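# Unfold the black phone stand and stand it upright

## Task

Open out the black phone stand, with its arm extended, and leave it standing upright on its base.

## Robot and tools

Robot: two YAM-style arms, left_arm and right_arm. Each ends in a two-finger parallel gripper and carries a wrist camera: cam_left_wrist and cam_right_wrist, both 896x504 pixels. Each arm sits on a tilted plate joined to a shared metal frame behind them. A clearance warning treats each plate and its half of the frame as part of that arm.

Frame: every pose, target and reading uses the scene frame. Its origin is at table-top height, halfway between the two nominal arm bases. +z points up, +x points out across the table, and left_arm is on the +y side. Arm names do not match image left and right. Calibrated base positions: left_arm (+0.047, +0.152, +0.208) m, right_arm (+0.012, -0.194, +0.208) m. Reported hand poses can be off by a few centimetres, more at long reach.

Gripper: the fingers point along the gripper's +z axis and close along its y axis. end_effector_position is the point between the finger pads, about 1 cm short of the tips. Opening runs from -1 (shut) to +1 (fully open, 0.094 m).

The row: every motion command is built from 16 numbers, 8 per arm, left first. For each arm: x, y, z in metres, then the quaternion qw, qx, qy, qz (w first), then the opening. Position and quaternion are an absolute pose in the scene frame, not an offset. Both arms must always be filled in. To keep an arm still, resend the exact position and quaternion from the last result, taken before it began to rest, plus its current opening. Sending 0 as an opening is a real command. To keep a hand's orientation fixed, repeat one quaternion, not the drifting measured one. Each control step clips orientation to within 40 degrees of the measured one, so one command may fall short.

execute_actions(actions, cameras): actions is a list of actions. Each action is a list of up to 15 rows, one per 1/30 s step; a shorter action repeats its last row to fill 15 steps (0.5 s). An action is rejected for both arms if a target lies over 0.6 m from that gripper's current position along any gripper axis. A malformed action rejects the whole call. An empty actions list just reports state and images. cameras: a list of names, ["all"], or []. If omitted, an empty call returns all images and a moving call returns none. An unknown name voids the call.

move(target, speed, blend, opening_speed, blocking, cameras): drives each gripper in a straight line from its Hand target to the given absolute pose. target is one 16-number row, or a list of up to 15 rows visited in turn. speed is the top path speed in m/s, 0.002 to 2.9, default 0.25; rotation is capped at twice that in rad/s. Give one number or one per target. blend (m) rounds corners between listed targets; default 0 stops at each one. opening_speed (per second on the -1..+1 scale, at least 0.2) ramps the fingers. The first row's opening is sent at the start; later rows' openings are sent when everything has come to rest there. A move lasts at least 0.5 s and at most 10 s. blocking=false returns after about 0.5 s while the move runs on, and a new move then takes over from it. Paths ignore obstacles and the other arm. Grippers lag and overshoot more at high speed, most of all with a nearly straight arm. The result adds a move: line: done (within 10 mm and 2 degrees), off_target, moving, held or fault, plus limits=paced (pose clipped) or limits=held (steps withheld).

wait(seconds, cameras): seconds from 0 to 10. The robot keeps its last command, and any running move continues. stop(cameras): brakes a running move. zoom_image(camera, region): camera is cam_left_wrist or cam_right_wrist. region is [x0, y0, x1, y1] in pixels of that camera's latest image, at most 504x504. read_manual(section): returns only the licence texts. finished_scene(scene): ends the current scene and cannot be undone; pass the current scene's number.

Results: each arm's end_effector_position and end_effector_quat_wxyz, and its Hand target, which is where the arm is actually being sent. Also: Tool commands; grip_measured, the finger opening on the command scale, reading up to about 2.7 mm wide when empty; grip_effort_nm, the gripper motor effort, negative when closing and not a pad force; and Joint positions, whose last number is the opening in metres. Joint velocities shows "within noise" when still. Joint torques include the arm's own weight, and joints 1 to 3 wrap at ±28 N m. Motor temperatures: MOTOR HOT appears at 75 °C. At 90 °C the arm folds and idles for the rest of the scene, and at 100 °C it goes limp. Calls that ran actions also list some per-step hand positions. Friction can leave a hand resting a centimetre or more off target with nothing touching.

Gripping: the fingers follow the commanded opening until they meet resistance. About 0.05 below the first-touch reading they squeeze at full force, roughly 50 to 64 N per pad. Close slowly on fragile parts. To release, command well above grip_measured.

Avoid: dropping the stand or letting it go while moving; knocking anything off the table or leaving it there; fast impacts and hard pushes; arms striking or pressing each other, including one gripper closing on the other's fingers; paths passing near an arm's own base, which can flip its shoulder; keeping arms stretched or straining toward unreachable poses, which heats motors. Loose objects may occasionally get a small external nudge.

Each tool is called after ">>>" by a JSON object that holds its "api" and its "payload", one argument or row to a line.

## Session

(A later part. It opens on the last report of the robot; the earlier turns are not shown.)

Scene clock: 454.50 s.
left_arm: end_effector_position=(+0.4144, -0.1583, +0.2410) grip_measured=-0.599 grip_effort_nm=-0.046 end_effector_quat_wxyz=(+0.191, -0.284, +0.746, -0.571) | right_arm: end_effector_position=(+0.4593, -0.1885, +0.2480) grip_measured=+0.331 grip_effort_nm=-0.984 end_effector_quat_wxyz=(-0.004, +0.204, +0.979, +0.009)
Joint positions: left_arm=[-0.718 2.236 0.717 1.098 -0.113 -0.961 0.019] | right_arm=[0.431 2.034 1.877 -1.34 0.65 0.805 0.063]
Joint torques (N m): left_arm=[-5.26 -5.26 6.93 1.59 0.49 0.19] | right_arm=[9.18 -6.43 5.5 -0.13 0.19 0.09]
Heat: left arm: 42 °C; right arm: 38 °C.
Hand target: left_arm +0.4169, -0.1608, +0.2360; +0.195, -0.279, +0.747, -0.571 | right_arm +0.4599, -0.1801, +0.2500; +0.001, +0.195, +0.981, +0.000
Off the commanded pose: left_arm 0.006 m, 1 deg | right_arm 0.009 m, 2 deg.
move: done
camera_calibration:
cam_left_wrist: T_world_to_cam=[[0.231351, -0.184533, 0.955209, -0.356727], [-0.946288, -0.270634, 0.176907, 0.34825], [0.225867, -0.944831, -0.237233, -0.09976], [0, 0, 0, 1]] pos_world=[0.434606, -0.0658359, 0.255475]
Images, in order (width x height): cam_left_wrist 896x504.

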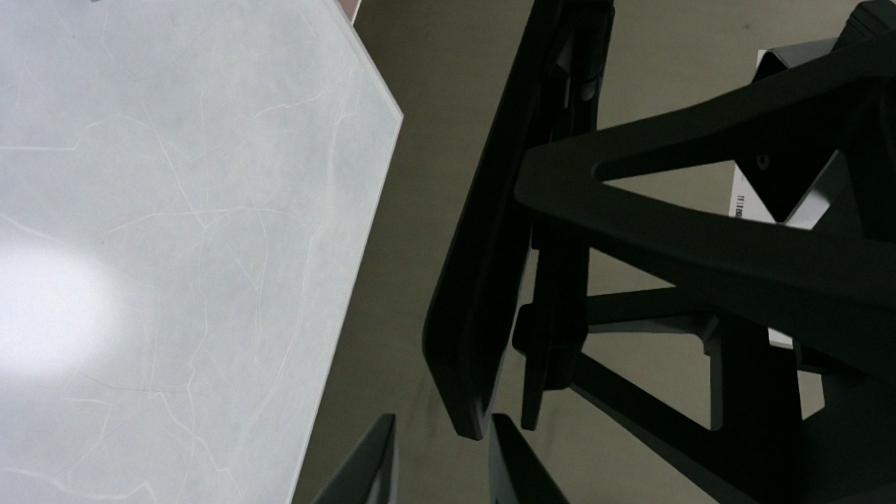

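>>> {"api": "move", "payload": {
  "target": [0.433,-0.177,0.2365,0.195,-0.279,0.747,-0.571,-0.6,0.46,-0.18,0.25,0,0.195,0.981,0,0.2],
  "speed": 0.04,
  "cameras": ["all"]
}}

>>> {"api": "zoom_image", "payload": {
  "camera": "cam_left_wrist",
  "region": [350, 250, 620, 504]
}}

Scene clock: 457.47 s.
left_arm: end_effector_position=(+0.4268, -0.1742, +0.2384) grip_measured=-0.599 grip_effort_nm=-0.042 end_effector_quat_wxyz=(+0.188, -0.283, +0.749, -0.568) | right_arm: end_effector_position=(+0.4615, -0.1906, +0.2491) grip_measured=+0.331 grip_effort_nm=-0.984 end_effector_quat_wxyz=(+0.001, +0.206, +0.979, +0.005)
Joint positions: left_arm=[-0.718 2.282 0.808 1.042 -0.113 -0.961 0.019] | right_arm=[0.431 2.034 1.883 -1.34 0.66 0.806 0.063]
Joint torques (N m): left_arm=[-5.7 -5.91 7.99 1.55 0.49 0.17] | right_arm=[9.46 -6.41 5.03 -0.12 0.09 0.1]
Heat: left arm: 42 °C; right arm: 38 °C.
Hand target: left_arm +0.4329, -0.1767, +0.2365; +0.195, -0.279, +0.747, -0.571 | right_arm +0.4598, -0.1801, +0.2500; +0.000, +0.195, +0.981, +0.000
Off the commanded pose: left_arm 0.007 m, 1 deg | right_arm 0.011 m, 1 deg.
move: off_target (right_arm)
camera_calibration:
cam_left_wrist: T_world_to_cam=[[0.235555, -0.191721, 0.952763, -0.362546], [-0.946963, -0.26576, 0.180644, 0.356319], [0.218573, -0.944783, -0.244154, -0.11339], [0, 0, 0, 1]] pos_world=[0.447605, -0.0819415, 0.253368]
cam_right_wrist: T_world_to_cam=[[-0.394984, -0.918668, -0.00601621, 0.00844444], [-0.838092, 0.357642, 0.41194, 0.389524], [-0.376284, 0.167752, -0.911191, 0.522699], [0, 0, 0, 1]] pos_world=[0.526476, -0.219236, 0.315869]

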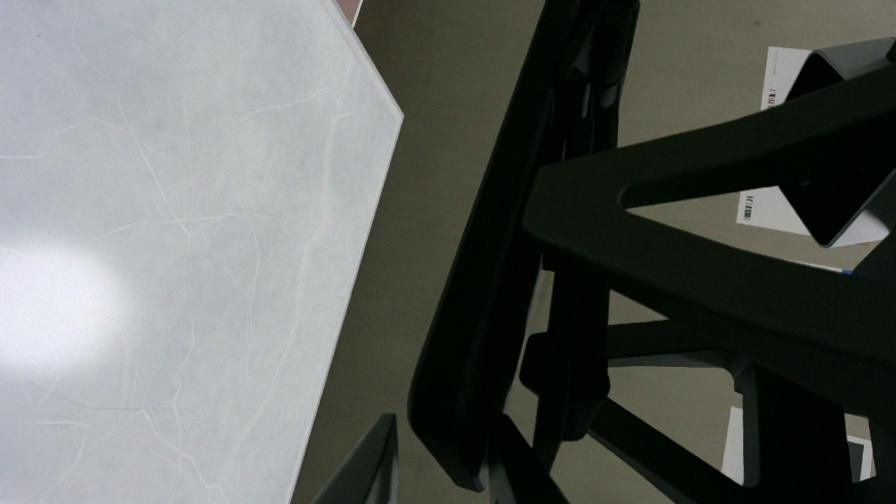

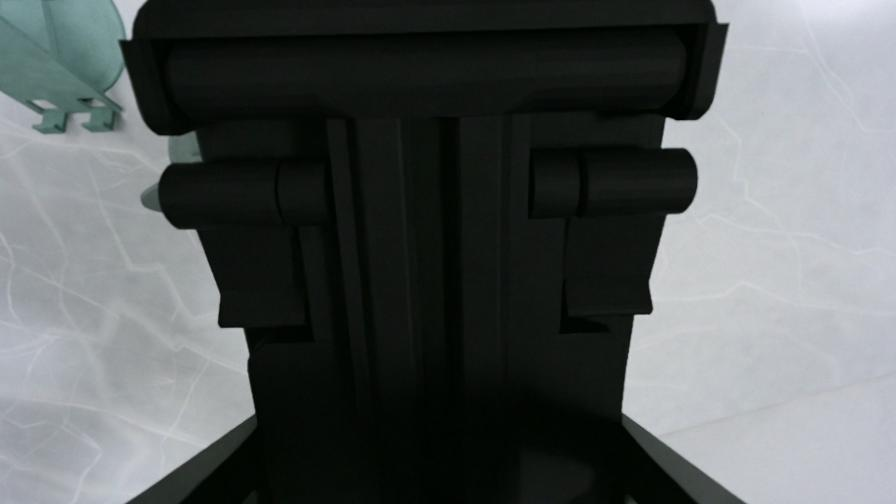

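Scaled by 1.867.

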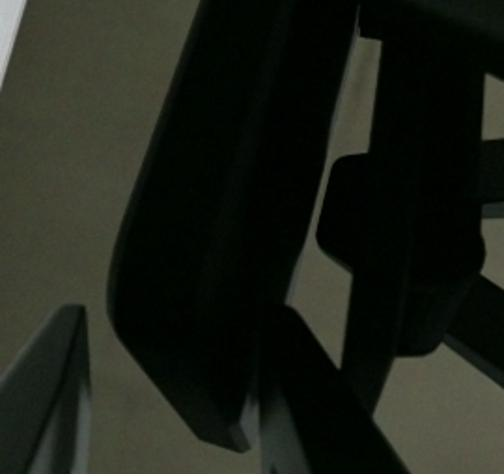

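>>> {"api": "move", "payload": {
  "target": [0.433,-0.177,0.2365,0.195,-0.279,0.747,-0.571,-0.95,0.46,-0.18,0.25,0,0.195,0.981,0,0.2],
  "opening_speed": 0.2,
  "cameras": ["all"]
}}

>>> {"api": "zoom_image", "payload": {
  "camera": "cam_left_wrist",
  "region": [350, 200, 654, 504]
}}

Scene clock: 462.70 s.
left_arm: end_effector_position=(+0.4293, -0.1750, +0.2432) grip_measured=-0.842 grip_effort_nm=-1.009 end_effector_quat_wxyz=(+0.186, -0.288, +0.741, -0.578) | right_arm: end_effector_position=(+0.4627, -0.1912, +0.2499) grip_measured=+0.330 grip_effort_nm=-0.984 end_effector_quat_wxyz=(+0.003, +0.210, +0.978, +0.006)
Joint positions: left_arm=[-0.718 2.282 0.813 1.055 -0.102 -0.978 0.007] | right_arm=[0.431 2.034 1.887 -1.34 0.662 0.811 0.062]
Joint torques (N m): left_arm=[-5.59 -5.98 7.69 1.41 0.36 0.41] | right_arm=[9.31 -6.3 4.75 -0.06 0.05 0.06]
Heat: left arm: 42 °C; right arm: 38 °C.
Hand target: left_arm +0.4329, -0.1767, +0.2365; +0.195, -0.279, +0.747, -0.571 | right_arm +0.4598, -0.1801, +0.2500; +0.000, +0.195, +0.981, +0.000
Off the commanded pose: left_arm 0.008 m, 2 deg | right_arm 0.011 m, 2 deg.
move: off_target (right_arm)
camera_calibration:
cam_left_wrist: T_world_to_cam=[[0.237749, -0.164337, 0.957324, -0.365156], [-0.944987, -0.267099, 0.188834, 0.354503], [0.224668, -0.949553, -0.218799, -0.123238], [0, 0, 0, 1]] pos_world=[0.449504, -0.0823425, 0.255665]
cam_right_wrist: T_world_to_cam=[[-0.402631, -0.915335, -0.0070883, 0.0128247], [-0.83658, 0.364823, 0.408703, 0.391857], [-0.371514, 0.170486, -0.91264, 0.522692], [0, 0, 0, 1]] pos_world=[0.527171, -0.220331, 0.316967]

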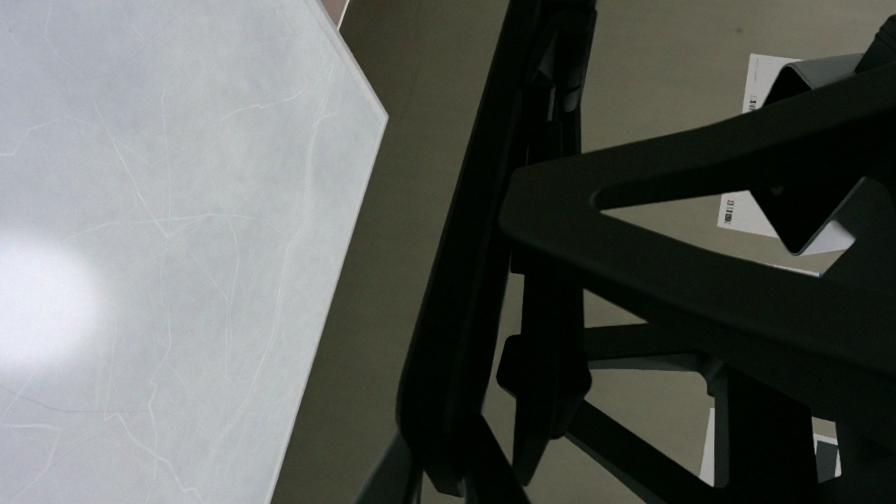

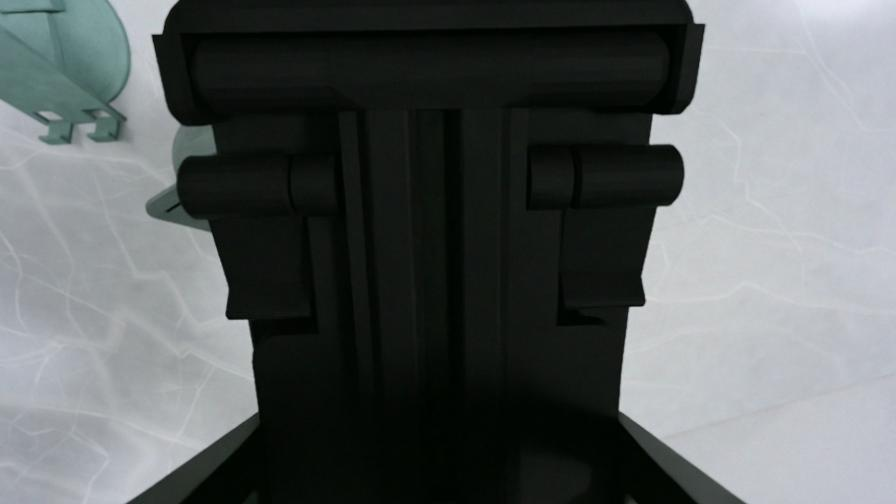

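Scaled by 1.658.

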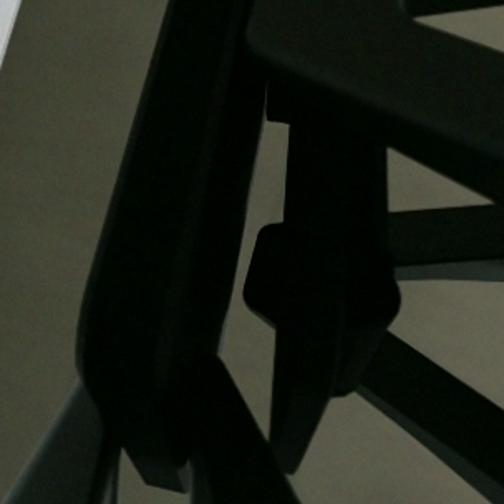

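>>> {"api": "move", "payload": {
  "target": [0.433,-0.177,0.2365,0.195,-0.279,0.747,-0.571,-0.95,0.465,-0.182,0.278,-0.103,0.199,0.975,0.02,0.2],
  "speed": 0.03,
  "cameras": ["all"]
}}

>>> {"api": "zoom_image", "payload": {
  "camera": "cam_left_wrist",
  "region": [350, 200, 654, 504]
}}

Scene clock: 475.63 s.
left_arm: end_effector_position=(+0.4376, -0.1758, +0.2591) grip_measured=-0.859 grip_effort_nm=-1.013 end_effector_quat_wxyz=(+0.200, -0.283, +0.721, -0.600) | right_arm: end_effector_position=(+0.4715, -0.1934, +0.2679) grip_measured=+0.329 grip_effort_nm=-0.989 end_effector_quat_wxyz=(-0.034, +0.213, +0.976, +0.022)
Joint positions: left_arm=[-0.718 2.282 0.824 1.104 -0.072 -0.969 0.007] | right_arm=[0.423 2.134 2.143 -1.542 0.592 0.838 0.062]
Joint torques (N m): left_arm=[-5.72 -6.24 6.16 0.92 0.07 0.28] | right_arm=[8.72 -8.69 5.72 -0.37 -0.74 -0.12]
Heat: left arm: 41 °C; right arm: 38 °C.
Hand target: left_arm +0.4324, -0.1761, +0.2370; +0.195, -0.279, +0.747, -0.572 | right_arm +0.4647, -0.1824, +0.2777; -0.052, +0.202, +0.977, +0.048
Off the commanded pose: left_arm 0.023 m, 5 deg | right_arm 0.017 m, 8 deg.
joint sent to its limit (right arm) — joint 4 (wrist pitch), lower limit. The joint targets are off in orientation, not in position.
move: off_target (left_arm, right_arm)
camera_calibration:
cam_left_wrist: T_world_to_cam=[[0.193891, -0.116267, 0.974109, -0.359123], [-0.949999, -0.269991, 0.156867, 0.369104], [0.244762, -0.955817, -0.162803, -0.146831], [0, 0, 0, 1]] pos_world=[0.456218, -0.0824428, 0.26802]
cam_right_wrist: T_world_to_cam=[[-0.408153, -0.912591, -0.0242682, 0.0221501], [-0.805651, 0.347568, 0.479712, 0.355712], [-0.429346, 0.215347, -0.877091, 0.569185], [0, 0, 0, 1]] pos_world=[0.539998, -0.225993, 0.329126]

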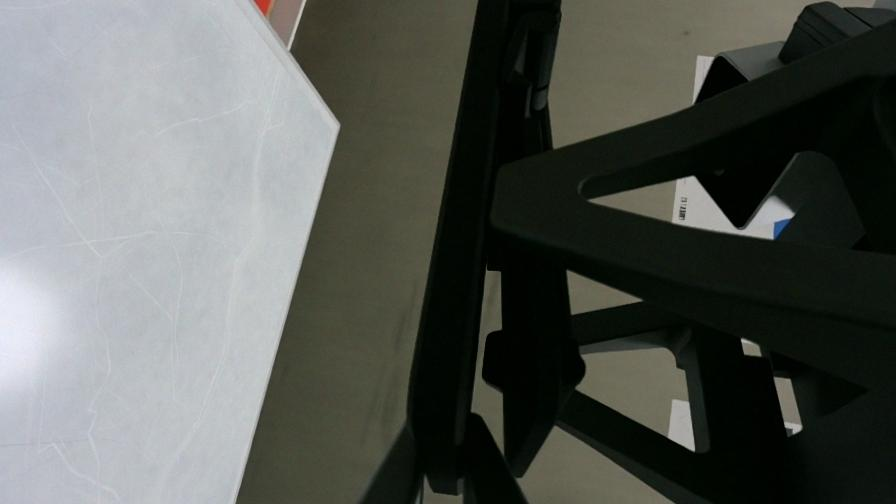

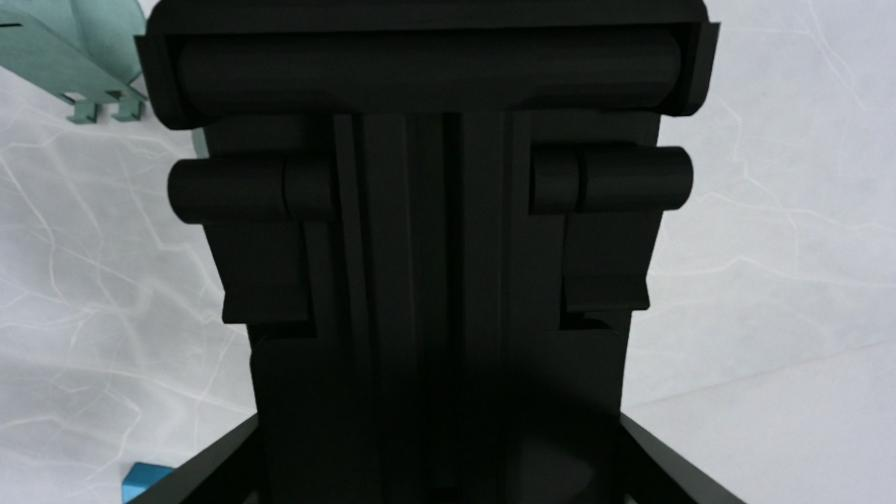

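Scaled by 1.658.

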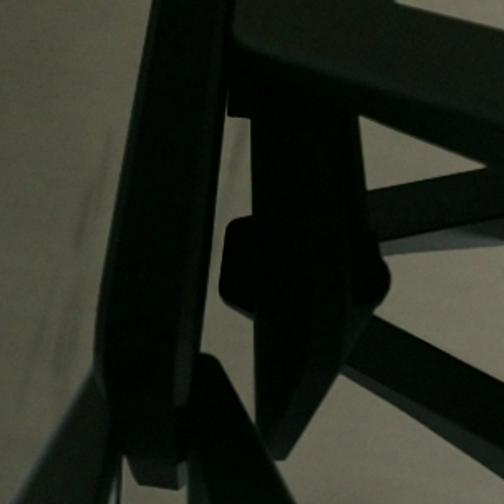

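>>> {"api": "move", "payload": {
  "target": [0.433,-0.177,0.185,0.195,-0.279,0.747,-0.571,-0.95,0.465,-0.182,0.298,0.0,0.199,0.975,0.0,0.2],
  "speed": 0.04,
  "cameras": ["all"]
}}

>>> {"api": "zoom_image", "payload": {
  "camera": "cam_left_wrist",
  "region": [350, 200, 654, 504]
}}

Scene clock: 480.37 s.
left_arm: end_effector_position=(+0.4417, -0.1812, +0.2465) grip_measured=-0.860 grip_effort_nm=-1.013 end_effector_quat_wxyz=(+0.201, -0.255, +0.700, -0.636) | right_arm: end_effector_position=(+0.4739, -0.1989, +0.2706) grip_measured=+0.329 grip_effort_nm=-0.979 end_effector_quat_wxyz=(-0.004, +0.221, +0.975, -0.017)
Joint positions: left_arm=[-0.653 2.375 0.849 1.219 0.076 -0.932 0.007] | right_arm=[0.45 2.134 2.124 -1.542 0.691 0.89 0.062]
Joint torques (N m): left_arm=[-3.78 -2.63 3.37 1.2 -0.59 0.28] | right_arm=[13.89 -11.04 3.95 -0.4 -0.2 0.05]
Heat: left arm: 41 °C; right arm: 38 °C.
Hand target: left_arm +0.4289, -0.1733, +0.1884; +0.194, -0.276, +0.748, -0.572 | right_arm +0.4649, -0.1832, +0.2963; +0.005, +0.200, +0.980, +0.003
Off the commanded pose: left_arm 0.062 m, 10 deg | right_arm 0.033 m, 3 deg.
joint sent to its limit (right arm) — joint 4 (wrist pitch), lower limit. The joint targets still meet the commanded pose.
move: off_target (left_arm, right_arm)
camera_calibration:
cam_left_wrist: T_world_to_cam=[[0.127339, -0.0599339, 0.990047, -0.312633], [-0.968644, -0.222211, 0.111134, 0.401743], [0.213339, -0.973155, -0.0863508, -0.163019], [0, 0, 0, 1]] pos_world=[0.463734, -0.0881084, 0.250797]
cam_right_wrist: T_world_to_cam=[[-0.423596, -0.904965, 0.0400479, 0.009601], [-0.817966, 0.401122, 0.41235, 0.393013], [-0.389226, 0.141912, -0.910145, 0.549122], [0, 0, 0, 1]] pos_world=[0.539271, -0.226885, 0.337337]

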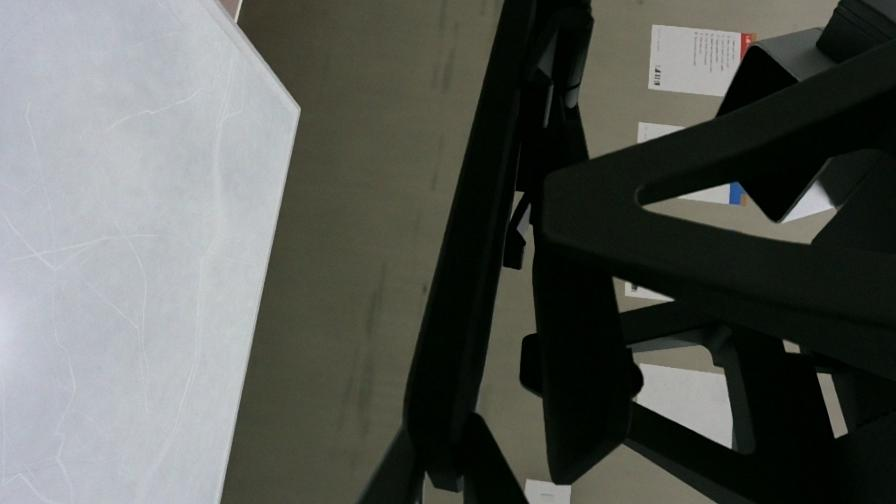

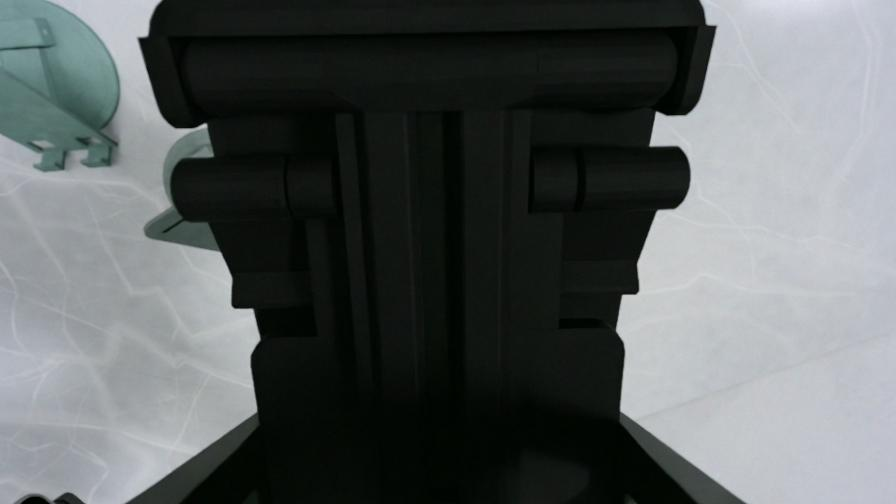

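Scaled by 1.658.

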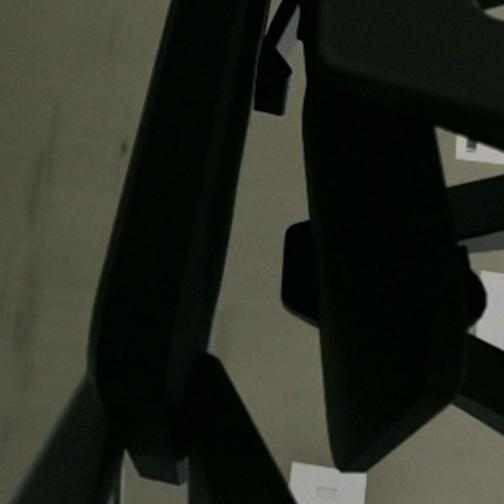

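>>> {"api": "move", "payload": {
  "target": [0.431,-0.174,0.165,0.195,-0.279,0.747,-0.571,-0.95,0.472,-0.186,0.325,0.0,0.199,0.975,0.0,0.2],
  "speed": 0.04,
  "cameras": ["all"]
}}

Scene clock: 484.07 s.
left_arm: end_effector_position=(+0.4440, -0.1707, +0.2492) grip_measured=-0.859 grip_effort_nm=-1.018 end_effector_quat_wxyz=(+0.241, -0.246, +0.666, -0.662) | right_arm: end_effector_position=(+0.4745, -0.1876, +0.2808) grip_measured=+0.329 grip_effort_nm=-0.984 end_effector_quat_wxyz=(+0.012, +0.206, +0.978, -0.014)
Joint positions: left_arm=[-0.622 2.439 0.823 1.416 0.134 -0.9 0.007] | right_arm=[0.49 2.134 2.124 -1.538 0.708 0.887 0.062]
Joint torques (N m): left_arm=[-3.14 -3.62 2.28 0.01 -0.81 0.13] | right_arm=[12.93 -13.93 6.35 -0.33 -0.25 -0.18]
Heat: left arm: 41 °C; right arm: 39 °C.
Hand target: left_arm +0.4221, -0.1655, +0.1713; +0.197, -0.275, +0.746, -0.574 | right_arm +0.4711, -0.1870, +0.3219; +0.036, +0.199, +0.979, +0.024
Off the commanded pose: left_arm 0.085 m, 15 deg | right_arm 0.044 m, 2 deg.
joint sent to its limit (right arm) — joint 4 (wrist pitch), lower limit. The joint targets are off in orientation, not in position.
move: off_target (left_arm, right_arm)
camera_calibration:
cam_left_wrist: T_world_to_cam=[[0.0345259, -0.00172429, 0.999402, -0.266135], [-0.964802, -0.260912, 0.0328804, 0.417169], [0.2607, -0.965361, -0.0106718, -0.191687], [0, 0, 0, 1]] pos_world=[0.461647, -0.0766616, 0.250214]
cam_right_wrist: T_world_to_cam=[[-0.395492, -0.918025, 0.0285735, 0.00718851], [-0.843252, 0.375258, 0.384847, 0.399606], [-0.364022, 0.128109, -0.922538, 0.545902], [0, 0, 0, 1]] pos_world=[0.538532, -0.213291, 0.349622]

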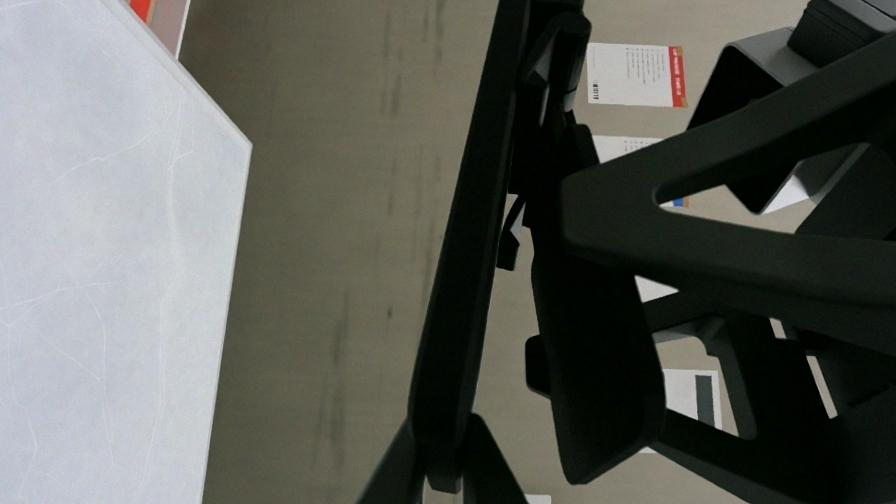

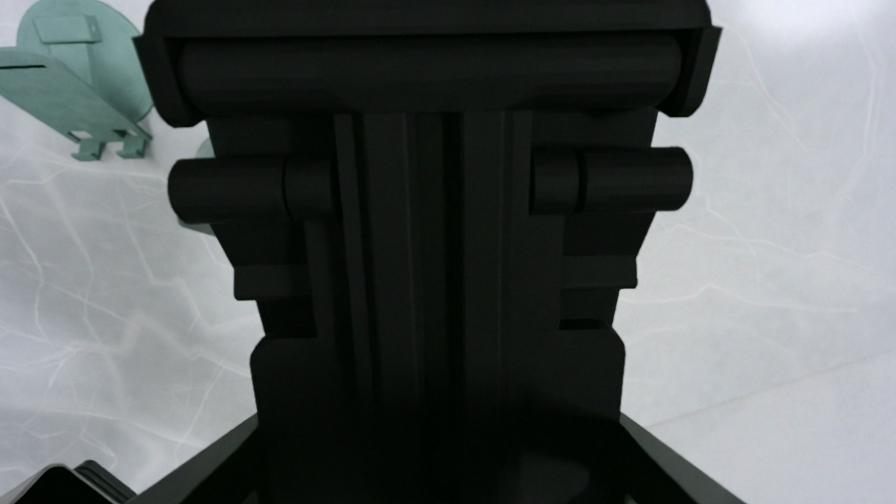

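>>> {"api": "move", "payload": {
  "target": [0.431,-0.174,0.14,0.225,-0.26,0.71,-0.62,-0.95,0.485,-0.19,0.35,-0.08,0.199,0.975,0.0,0.2],
  "speed": 0.04,
  "cameras": ["all"]
}}

Scene clock: 491.10 s.
left_arm: end_effector_position=(+0.4444, -0.1814, +0.2173) grip_measured=-0.848 grip_effort_nm=-1.013 end_effector_quat_wxyz=(+0.245, -0.196, +0.655, -0.687) | right_arm: end_effector_position=(+0.4732, -0.1932, +0.2936) grip_measured=+0.328 grip_effort_nm=-0.989 end_effector_quat_wxyz=(+0.001, +0.175, +0.985, +0.000)
Joint positions: left_arm=[-0.532 2.588 0.915 1.484 0.323 -0.831 0.007] | right_arm=[0.489 2.134 2.192 -1.604 0.673 0.821 0.062]
Joint torques (N m): left_arm=[-3.41 -0.95 0.06 1.6 -1.05 -0.14] | right_arm=[12.52 -15.43 7.98 0.42 -0.65 -0.1]
Heat: left arm: 40 °C; right arm: 42 °C.
Hand target: left_arm +0.4252, -0.1692, +0.1456; +0.223, -0.254, +0.709, -0.618 | right_arm +0.4828, -0.1917, +0.3470; +0.052, +0.198, +0.976, +0.076
Off the commanded pose: left_arm 0.079 m, 13 deg | right_arm 0.058 m, 10 deg.
joint read past its limit (right arm) — joint 4 (wrist pitch), lower limit.
joint sent to its limit (right arm) — joint 4 (wrist pitch), lower limit. The joint targets are off in position and orientation.
move: off_target (left_arm, right_arm)
camera_calibration:
cam_left_wrist: T_world_to_cam=[[-0.054795, 0.0219306, 0.998257, -0.190037], [-0.979646, -0.194533, -0.0494998, 0.452345], [0.193108, -0.980651, 0.0321437, -0.184481], [0, 0, 0, 1]] pos_world=[0.46835, -0.0887478, 0.218026]
cam_right_wrist: T_world_to_cam=[[-0.336078, -0.941819, 0.00536135, -0.0247811], [-0.858693, 0.308744, 0.409052, 0.383076], [-0.386908, 0.13287, -0.912495, 0.566824], [0, 0, 0, 1]] pos_world=[0.539925, -0.216925, 0.360659]

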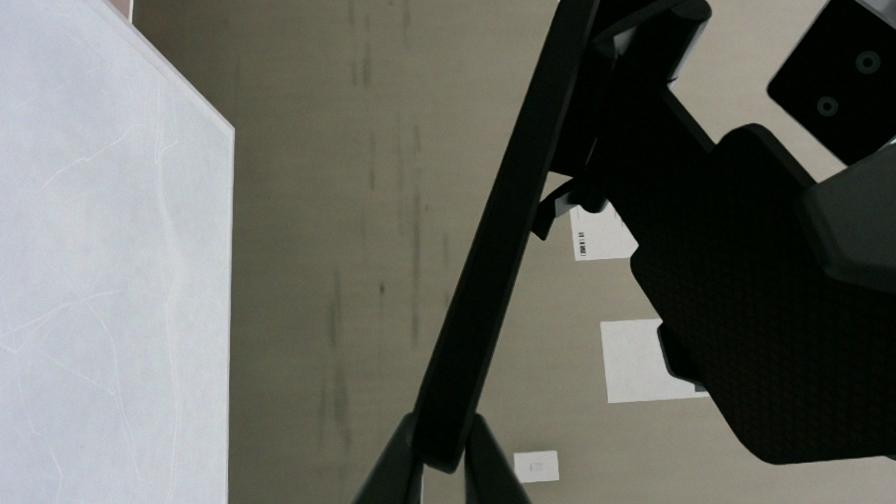

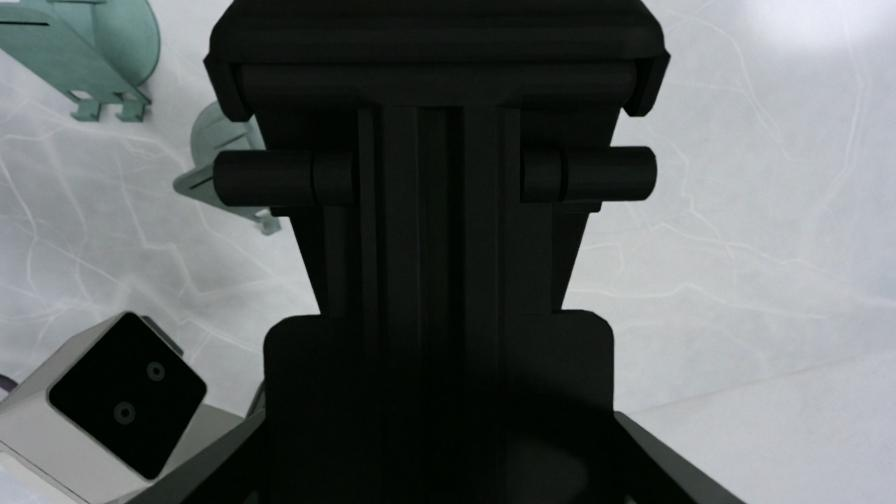

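>>> {"api": "move", "payload": {
  "target": [0.436,-0.176,0.165,0.225,-0.26,0.71,-0.62,-0.95,0.515,-0.207,0.345,0.0,0.185,0.983,0.0,0.2],
  "speed": 0.04,
  "cameras": ["all"]
}}

Scene clock: 504.87 s.
left_arm: end_effector_position=(+0.4565, -0.1765, +0.2324) grip_measured=-0.851 grip_effort_nm=-1.013 end_effector_quat_wxyz=(+0.269, -0.205, +0.650, -0.680) | right_arm: end_effector_position=(+0.4927, -0.1993, +0.3164) grip_measured=+0.328 grip_effort_nm=-0.984 end_effector_quat_wxyz=(+0.032, +0.159, +0.986, +0.036)
Joint positions: left_arm=[-0.552 2.55 0.916 1.481 0.268 -0.823 0.007] | right_arm=[0.488 2.132 2.308 -1.604 0.647 0.717 0.062]
Joint torques (N m): left_arm=[-5.34 -3.45 -0.94 1.07 -0.94 -0.39] | right_arm=[9.87 -9.7 9.58 0.56 0.58 -0.03]
Motor temperatures (°C): left_arm=[29 31 31 42 30 28 28] | right_arm=[38 44 31 28 29 28 32]
Heat: left arm: 42 °C; right arm: 44 °C.
Hand target: left_arm +0.4319, -0.1719, +0.1690; +0.227, -0.255, +0.708, -0.618 | right_arm +0.5123, -0.2077, +0.3444; +0.089, +0.187, +0.977, +0.047
Off the commanded pose: left_arm 0.070 m, 13 deg | right_arm 0.037 m, 6 deg.
joint read past its limit (right arm) — joint 4 (wrist pitch), lower limit.
joint sent to its limit (right arm) — joint 4 (wrist pitch), lower limit. The joint targets are off in orientation, not in position.
move: off_target (left_arm, right_arm)
camera_calibration:
cam_left_wrist: T_world_to_cam=[[-0.0729508, 0.0112142, 0.997272, -0.197974], [-0.967507, -0.24352, -0.0680351, 0.456069], [0.242092, -0.969831, 0.0286148, -0.202166], [0, 0, 0, 1]] pos_world=[0.47575, -0.0827846, 0.234248]
cam_right_wrist: T_world_to_cam=[[-0.303464, -0.949852, -0.0754418, -0.0161232], [-0.895942, 0.257495, 0.361918, 0.415396], [-0.324342, 0.17742, -0.929152, 0.579255], [0, 0, 0, 1]] pos_world=[0.555154, -0.225049, 0.386661]

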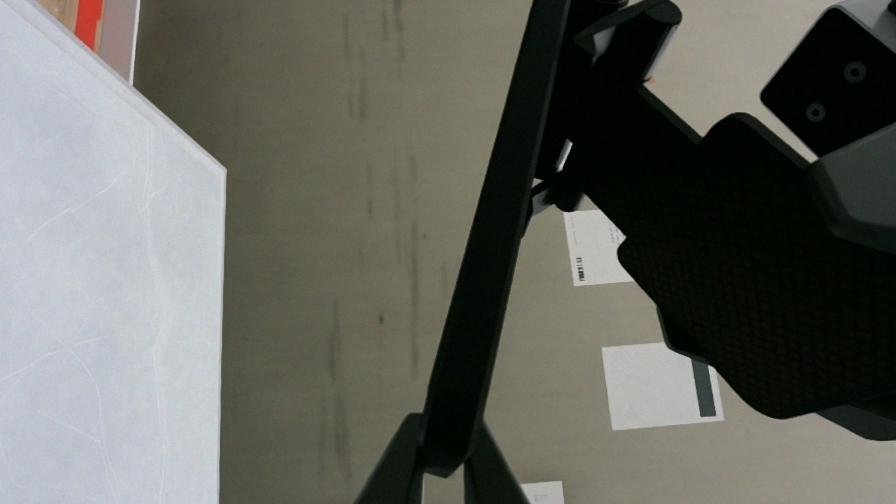

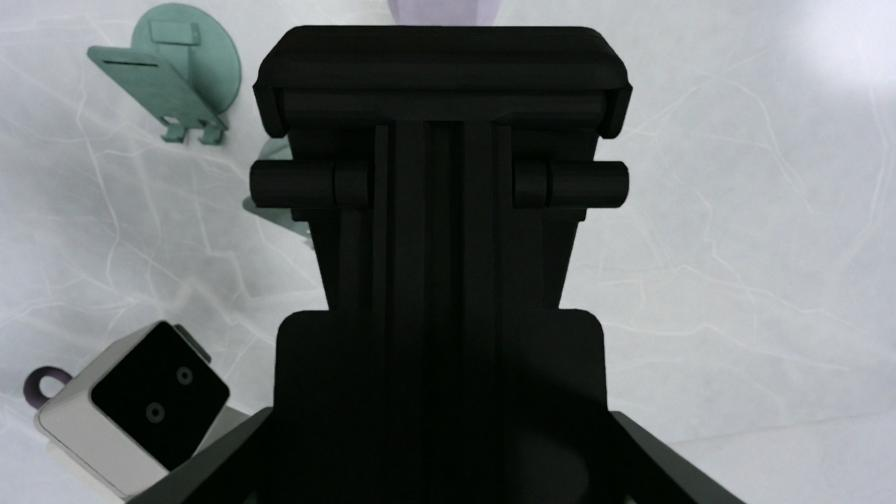

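>>> {"api": "move", "payload": {
  "target": [0.476,-0.186,0.185,0.26,-0.21,0.66,-0.67,-0.95,0.450,-0.180,0.365,0.0,0.165,0.986,0.0,0.2],
  "speed": 0.04,
  "cameras": ["all"]
}}

Scene clock: 517.27 s.
left_arm: end_effector_position=(+0.4589, -0.1903, +0.2474) grip_measured=-0.851 grip_effort_nm=-1.018 end_effector_quat_wxyz=(+0.270, -0.135, +0.611, -0.732) | right_arm: end_effector_position=(+0.4721, -0.2012, +0.3309) grip_measured=+0.328 grip_effort_nm=-0.989 end_effector_quat_wxyz=(+0.082, +0.183, +0.980, -0.013)
Joint positions: left_arm=[-0.519 2.598 1.016 1.481 0.479 -0.788 0.007] | right_arm=[0.576 2.014 2.081 -1.541 0.798 0.854 0.062]
Joint torques (N m): left_arm=[-3.56 -4.16 4.46 1.08 -1.25 -0.2] | right_arm=[13.89 -11.88 3.51 -0.1 -1 -0.08]
Heat: left arm: 41 °C; right arm: 42 °C.
Hand target: left_arm +0.4686, -0.1798, +0.1872; -0.261, +0.207, -0.661, +0.672 | right_arm +0.4517, -0.1817, +0.3622; +0.075, +0.158, +0.984, +0.045
Off the commanded pose: left_arm 0.065 m, 13 deg | right_arm 0.046 m, 10 deg.
joint sent to its limit (right arm) — joint 4 (wrist pitch), lower limit. The joint targets are off in position and orientation.
move: off_target (left_arm, right_arm)
camera_calibration:
cam_left_wrist: T_world_to_cam=[[-0.20501, 0.105825, 0.973022, -0.12799], [-0.969963, -0.154954, -0.187513, 0.503488], [0.13093, -0.982238, 0.134413, -0.194008], [0, 0, 0, 1]] pos_world=[0.487527, -0.099, 0.245025]
cam_right_wrist: T_world_to_cam=[[-0.352456, -0.935825, 0.00257138, -0.0230119], [-0.904644, 0.341413, 0.255062, 0.448548], [-0.239571, 0.0875719, -0.966921, 0.540834], [0, 0, 0, 1]] pos_world=[0.527234, -0.222037, 0.408596]

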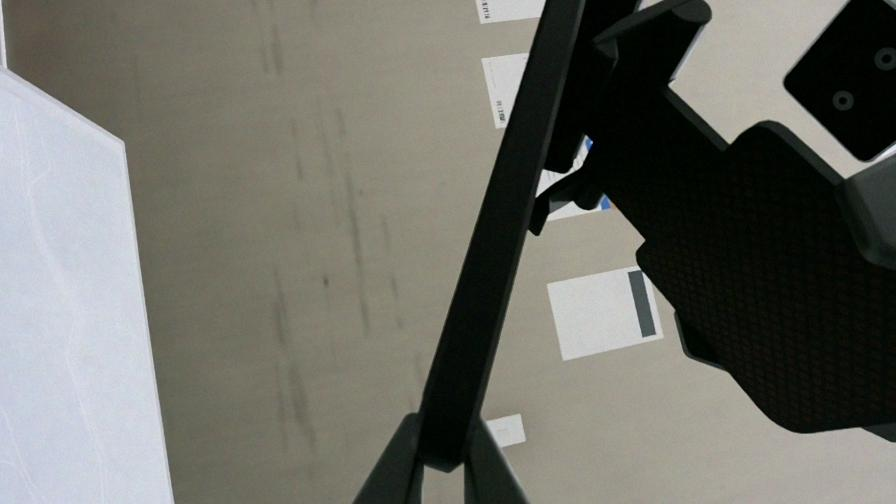

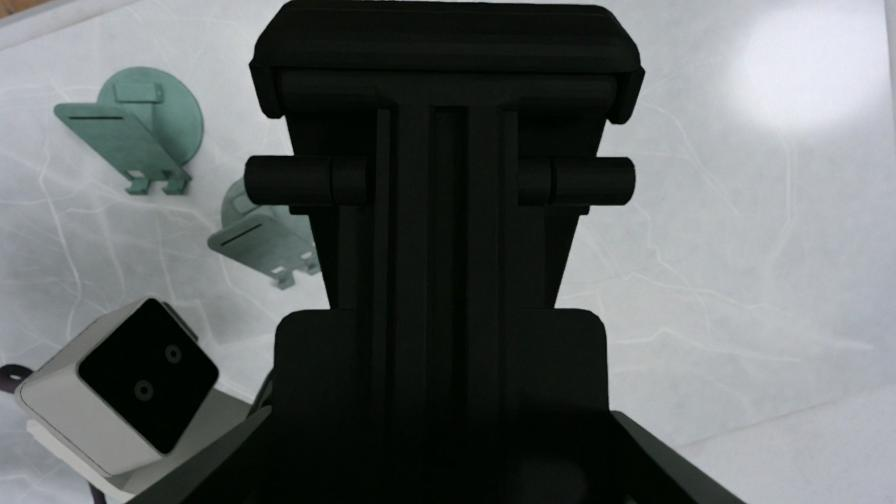

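>>> {"api": "move", "payload": {
  "target": [0.500,-0.2,0.155,0.26,-0.19,0.64,-0.69,-0.95,0.420,-0.165,0.405,0.0,0.165,0.986,0.0,0.2],
  "speed": 0.04,
  "cameras": ["all"]
}}

Scene clock: 521.77 s.
left_arm: end_effector_position=(+0.5078, -0.1934, +0.1710) grip_measured=-0.949 grip_effort_nm=-0.046 end_effector_quat_wxyz=(+0.273, -0.189, +0.633, -0.699) | right_arm: end_effector_position=(+0.4269, -0.1623, +0.3953) grip_measured=+0.328 grip_effort_nm=-0.984 end_effector_quat_wxyz=(+0.101, +0.162, +0.978, +0.082)
Joint positions: left_arm=[-0.409 2.785 1.267 1.393 0.461 -0.804 0.002] | right_arm=[0.771 1.872 1.995 -1.561 0.7 0.95 0.062]
Joint torques (N m): left_arm=[-7.87 -6.99 4.93 1.26 0.35 0.05] | right_arm=[7.95 -7.1 3.22 0.36 -0.02 0.09]
Heat: left arm: 41 °C; right arm: 43 °C.
Hand target: left_arm +0.4994, -0.1994, +0.1553; -0.261, +0.191, -0.643, +0.694 | right_arm +0.4202, -0.1650, +0.4041; +0.105, +0.162, +0.977, +0.091
Off the commanded pose: left_arm 0.019 m, 2 deg | right_arm 0.012 m, 15 deg.
joint sent to its limit (right arm) — joint 4 (wrist pitch), lower limit. The joint targets are off in orientation, not in position.
move: off_target (left_arm, right_arm)
camera_calibration:
cam_left_wrist: T_world_to_cam=[[-0.117345, 0.0504836, 0.991807, -0.101715], [-0.967947, -0.229126, -0.102859, 0.506392], [0.222056, -0.972087, 0.0757522, -0.227518], [0, 0, 0, 1]] pos_world=[0.528747, -0.100004, 0.170204]
cam_right_wrist: T_world_to_cam=[[-0.29375, -0.937242, -0.187853, 0.0473601], [-0.93895, 0.246094, 0.24044, 0.382872], [-0.179121, 0.247014, -0.952313, 0.583117], [0, 0, 0, 1]] pos_world=[0.477858, -0.193873, 0.472148]

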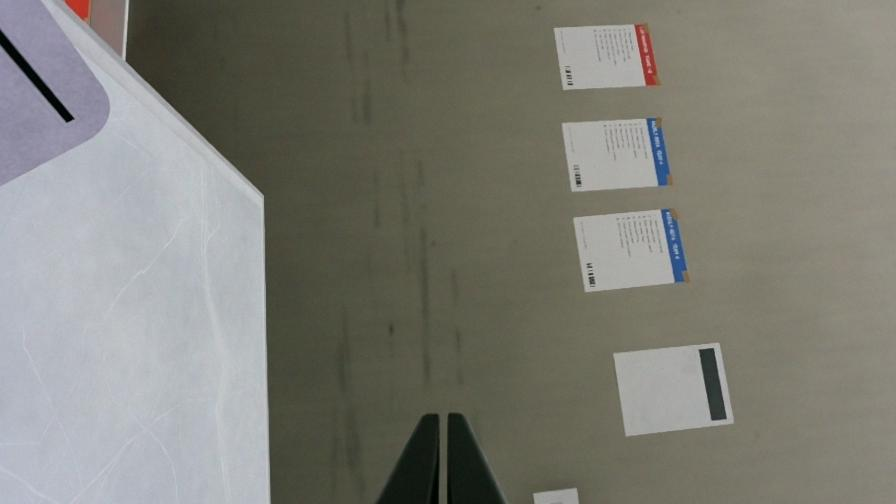

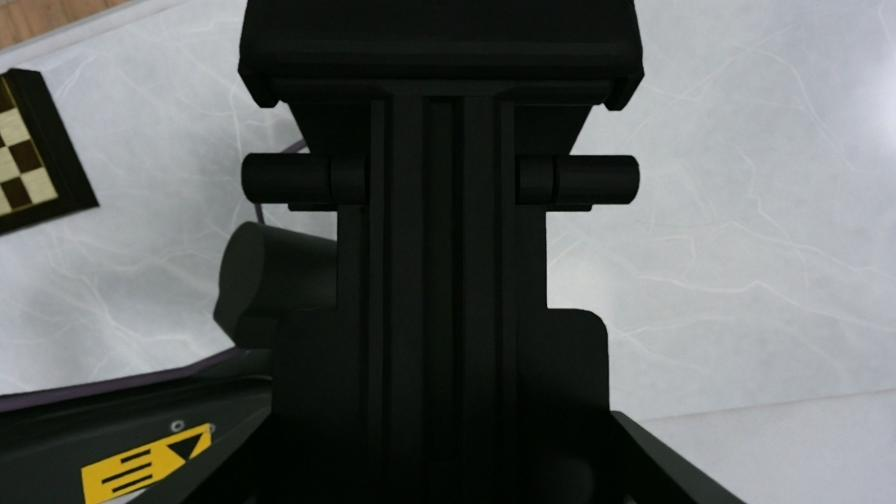

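>>> {"api": "move", "payload": {
  "target": [
    [0.43,-0.08,0.18,0.26,-0.19,0.64,-0.69,-0.95,0.420,-0.165,0.395,0.0,0.165,0.986,0.0,0.2],
    [0.38,0.08,0.30,0.26,-0.19,0.64,-0.69,-0.95,0.430,-0.17,0.36,0.0,0.165,0.986,0.0,0.2]
  ],
  "speed": 0.12,
  "cameras": ["all"]
}}

Scene clock: 528.97 s.
left_arm: end_effector_position=(+0.3755, +0.0752, +0.2932) grip_measured=-0.949 grip_effort_nm=-0.051 end_effector_quat_wxyz=(+0.246, -0.202, +0.647, -0.693) | right_arm: end_effector_position=(+0.4328, -0.1748, +0.3667) grip_measured=+0.328 grip_effort_nm=-0.984 end_effector_quat_wxyz=(+0.069, +0.180, +0.980, +0.058)
Joint positions: left_arm=[0.011 1.288 0.184 0.857 0.857 -0.717 0.002] | right_arm=[0.689 1.899 1.984 -1.561 0.685 0.945 0.062]
Joint torques (N m): left_arm=[-1.51 -5.11 6.26 1.03 0.62 0.15] | right_arm=[5.93 -3.88 3.89 0.28 -0.03 -0.11]
Heat: left arm: 41 °C; right arm: 41 °C.
Hand target: left_arm +0.3800, +0.0799, +0.3000; +0.262, -0.191, +0.643, -0.694 | right_arm +0.4299, -0.1701, +0.3596; +0.058, +0.165, +0.983, +0.047
Off the commanded pose: left_arm 0.009 m, 2 deg | right_arm 0.009 m, 10 deg.
joint sent to its limit (right arm) — joint 4 (wrist pitch), lower limit. The joint targets are off in orientation, not in position.
move: off_target (right_arm)
camera_calibration:
cam_left_wrist: T_world_to_cam=[[-0.0530683, 0.0421637, 0.9977, -0.277289], [-0.977742, -0.205287, -0.0433311, 0.436835], [0.202988, -0.977793, 0.0521194, 0.0682121], [0, 0, 0, 1]] pos_world=[0.39855, 0.168065, 0.292024]
cam_right_wrist: T_world_to_cam=[[-0.337008, -0.932247, -0.131688, 0.0309151], [-0.909964, 0.286618, 0.299693, 0.371208], [-0.241643, 0.22083, -0.944903, 0.579837], [0, 0, 0, 1]] pos_world=[0.488319, -0.20562, 0.440713]

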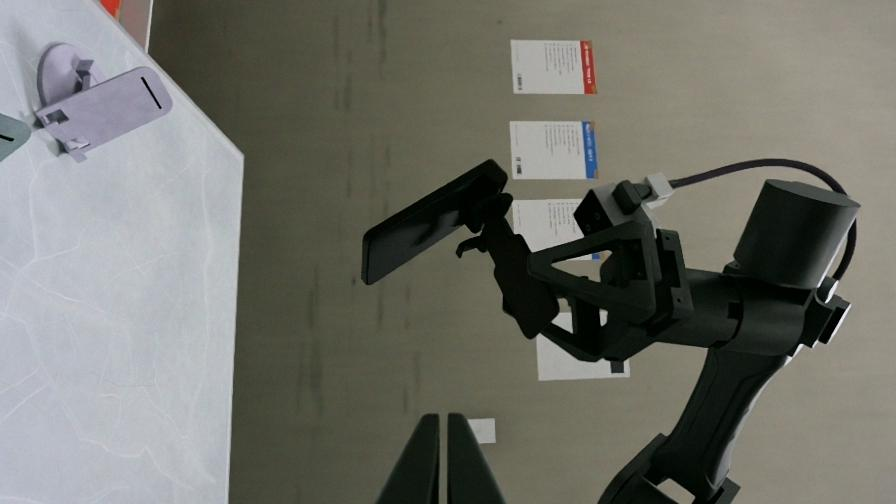

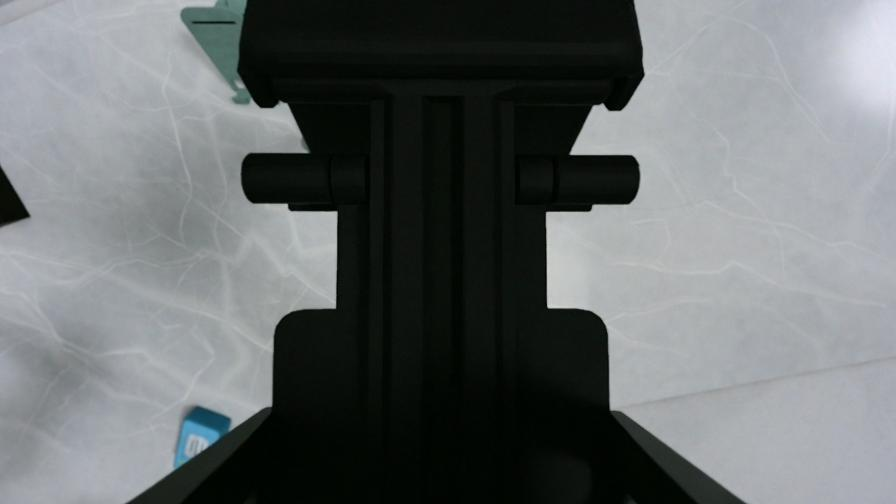

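>>> {"api": "move", "payload": {
  "target": [
    [0.33,0.12,0.28,0.26,-0.19,0.64,-0.69,-0.95,0.46,-0.2,0.24,-0.336,0.169,0.925,0.064,0.2]
  ],
  "speed": 0.15,
  "cameras": ["all"]
}}

Scene clock: 542.23 s.
left_arm: end_effector_position=(+0.3326, +0.1193, +0.2768) grip_measured=-0.949 grip_effort_nm=-0.046 end_effector_quat_wxyz=(+0.255, -0.200, +0.645, -0.692) | right_arm: end_effector_position=(+0.4609, -0.2087, +0.2460) grip_measured=+0.328 grip_effort_nm=-0.994 end_effector_quat_wxyz=(-0.141, +0.226, +0.953, +0.142)
Joint positions: left_arm=[0.352 1.044 0.109 0.532 1.18 -0.513 0.002] | right_arm=[0.239 2.12 2.171 -1.561 0.262 0.693 0.062]
Joint torques (N m): left_arm=[-0.43 -4.29 4.21 0.72 0.73 0.19] | right_arm=[6.99 -7.02 5.35 -0.32 -0.51 -0.13]
Motor temperatures (°C): left_arm=[29 33 31 41 31 28 27] | right_arm=[36 39 29 28 29 28 32]
Heat: left arm: 41 °C; right arm: 39 °C.
Hand target: left_arm +0.3301, +0.1198, +0.2799; +0.262, -0.191, +0.643, -0.694 | right_arm +0.4594, -0.2000, +0.2398; -0.156, +0.215, +0.953, +0.146
Off the commanded pose: left_arm 0.004 m, 1 deg | right_arm 0.011 m, 25 deg.
joint sent to its limit (right arm) — joint 4 (wrist pitch), lower limit. The joint targets are off in orientation, not in position.
move: off_target (right_arm)
camera_calibration:
cam_left_wrist: T_world_to_cam=[[-0.068041, 0.0377509, 0.996968, -0.259395], [-0.974703, -0.215753, -0.0583518, 0.407647], [0.212896, -0.975718, 0.051476, 0.117591], [0, 0, 0, 1]] pos_world=[0.35465, 0.212479, 0.276343]
cam_right_wrist: T_world_to_cam=[[-0.463143, -0.862041, -0.205873, 0.0839998], [-0.700177, 0.213469, 0.68131, 0.23686], [-0.54337, 0.459691, -0.702448, 0.609377], [0, 0, 0, 1]] pos_world=[0.535865, -0.258276, 0.283974]

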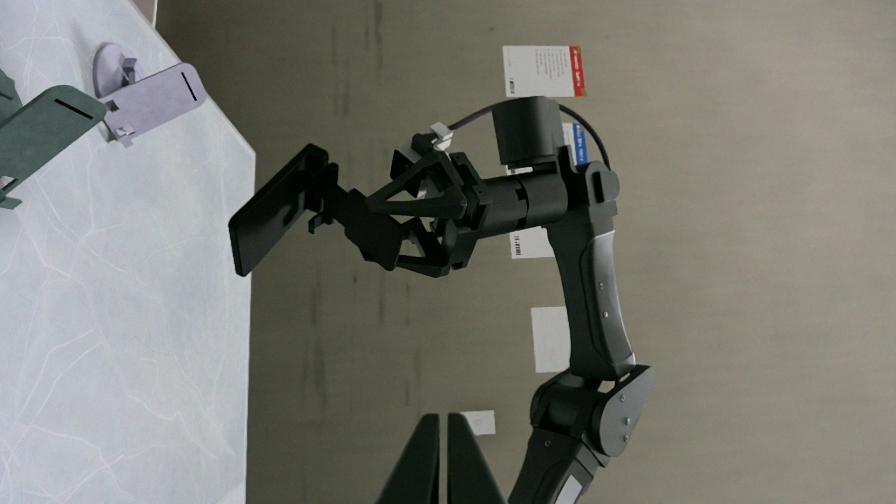

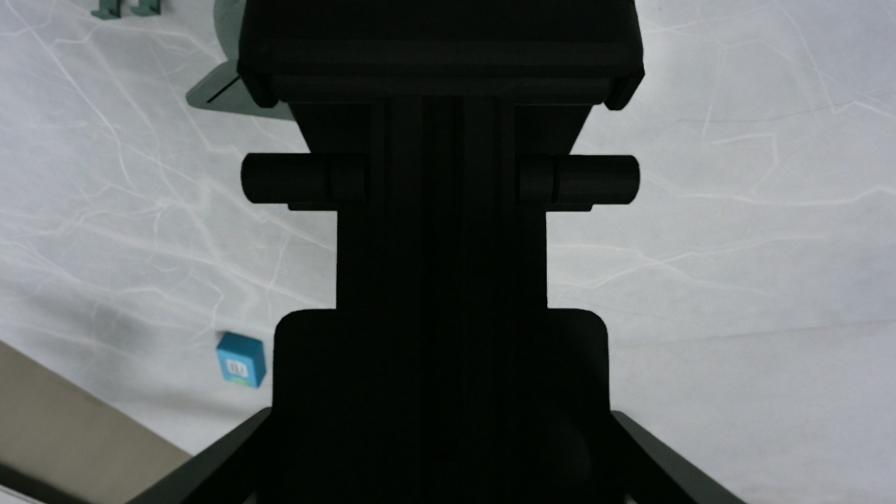

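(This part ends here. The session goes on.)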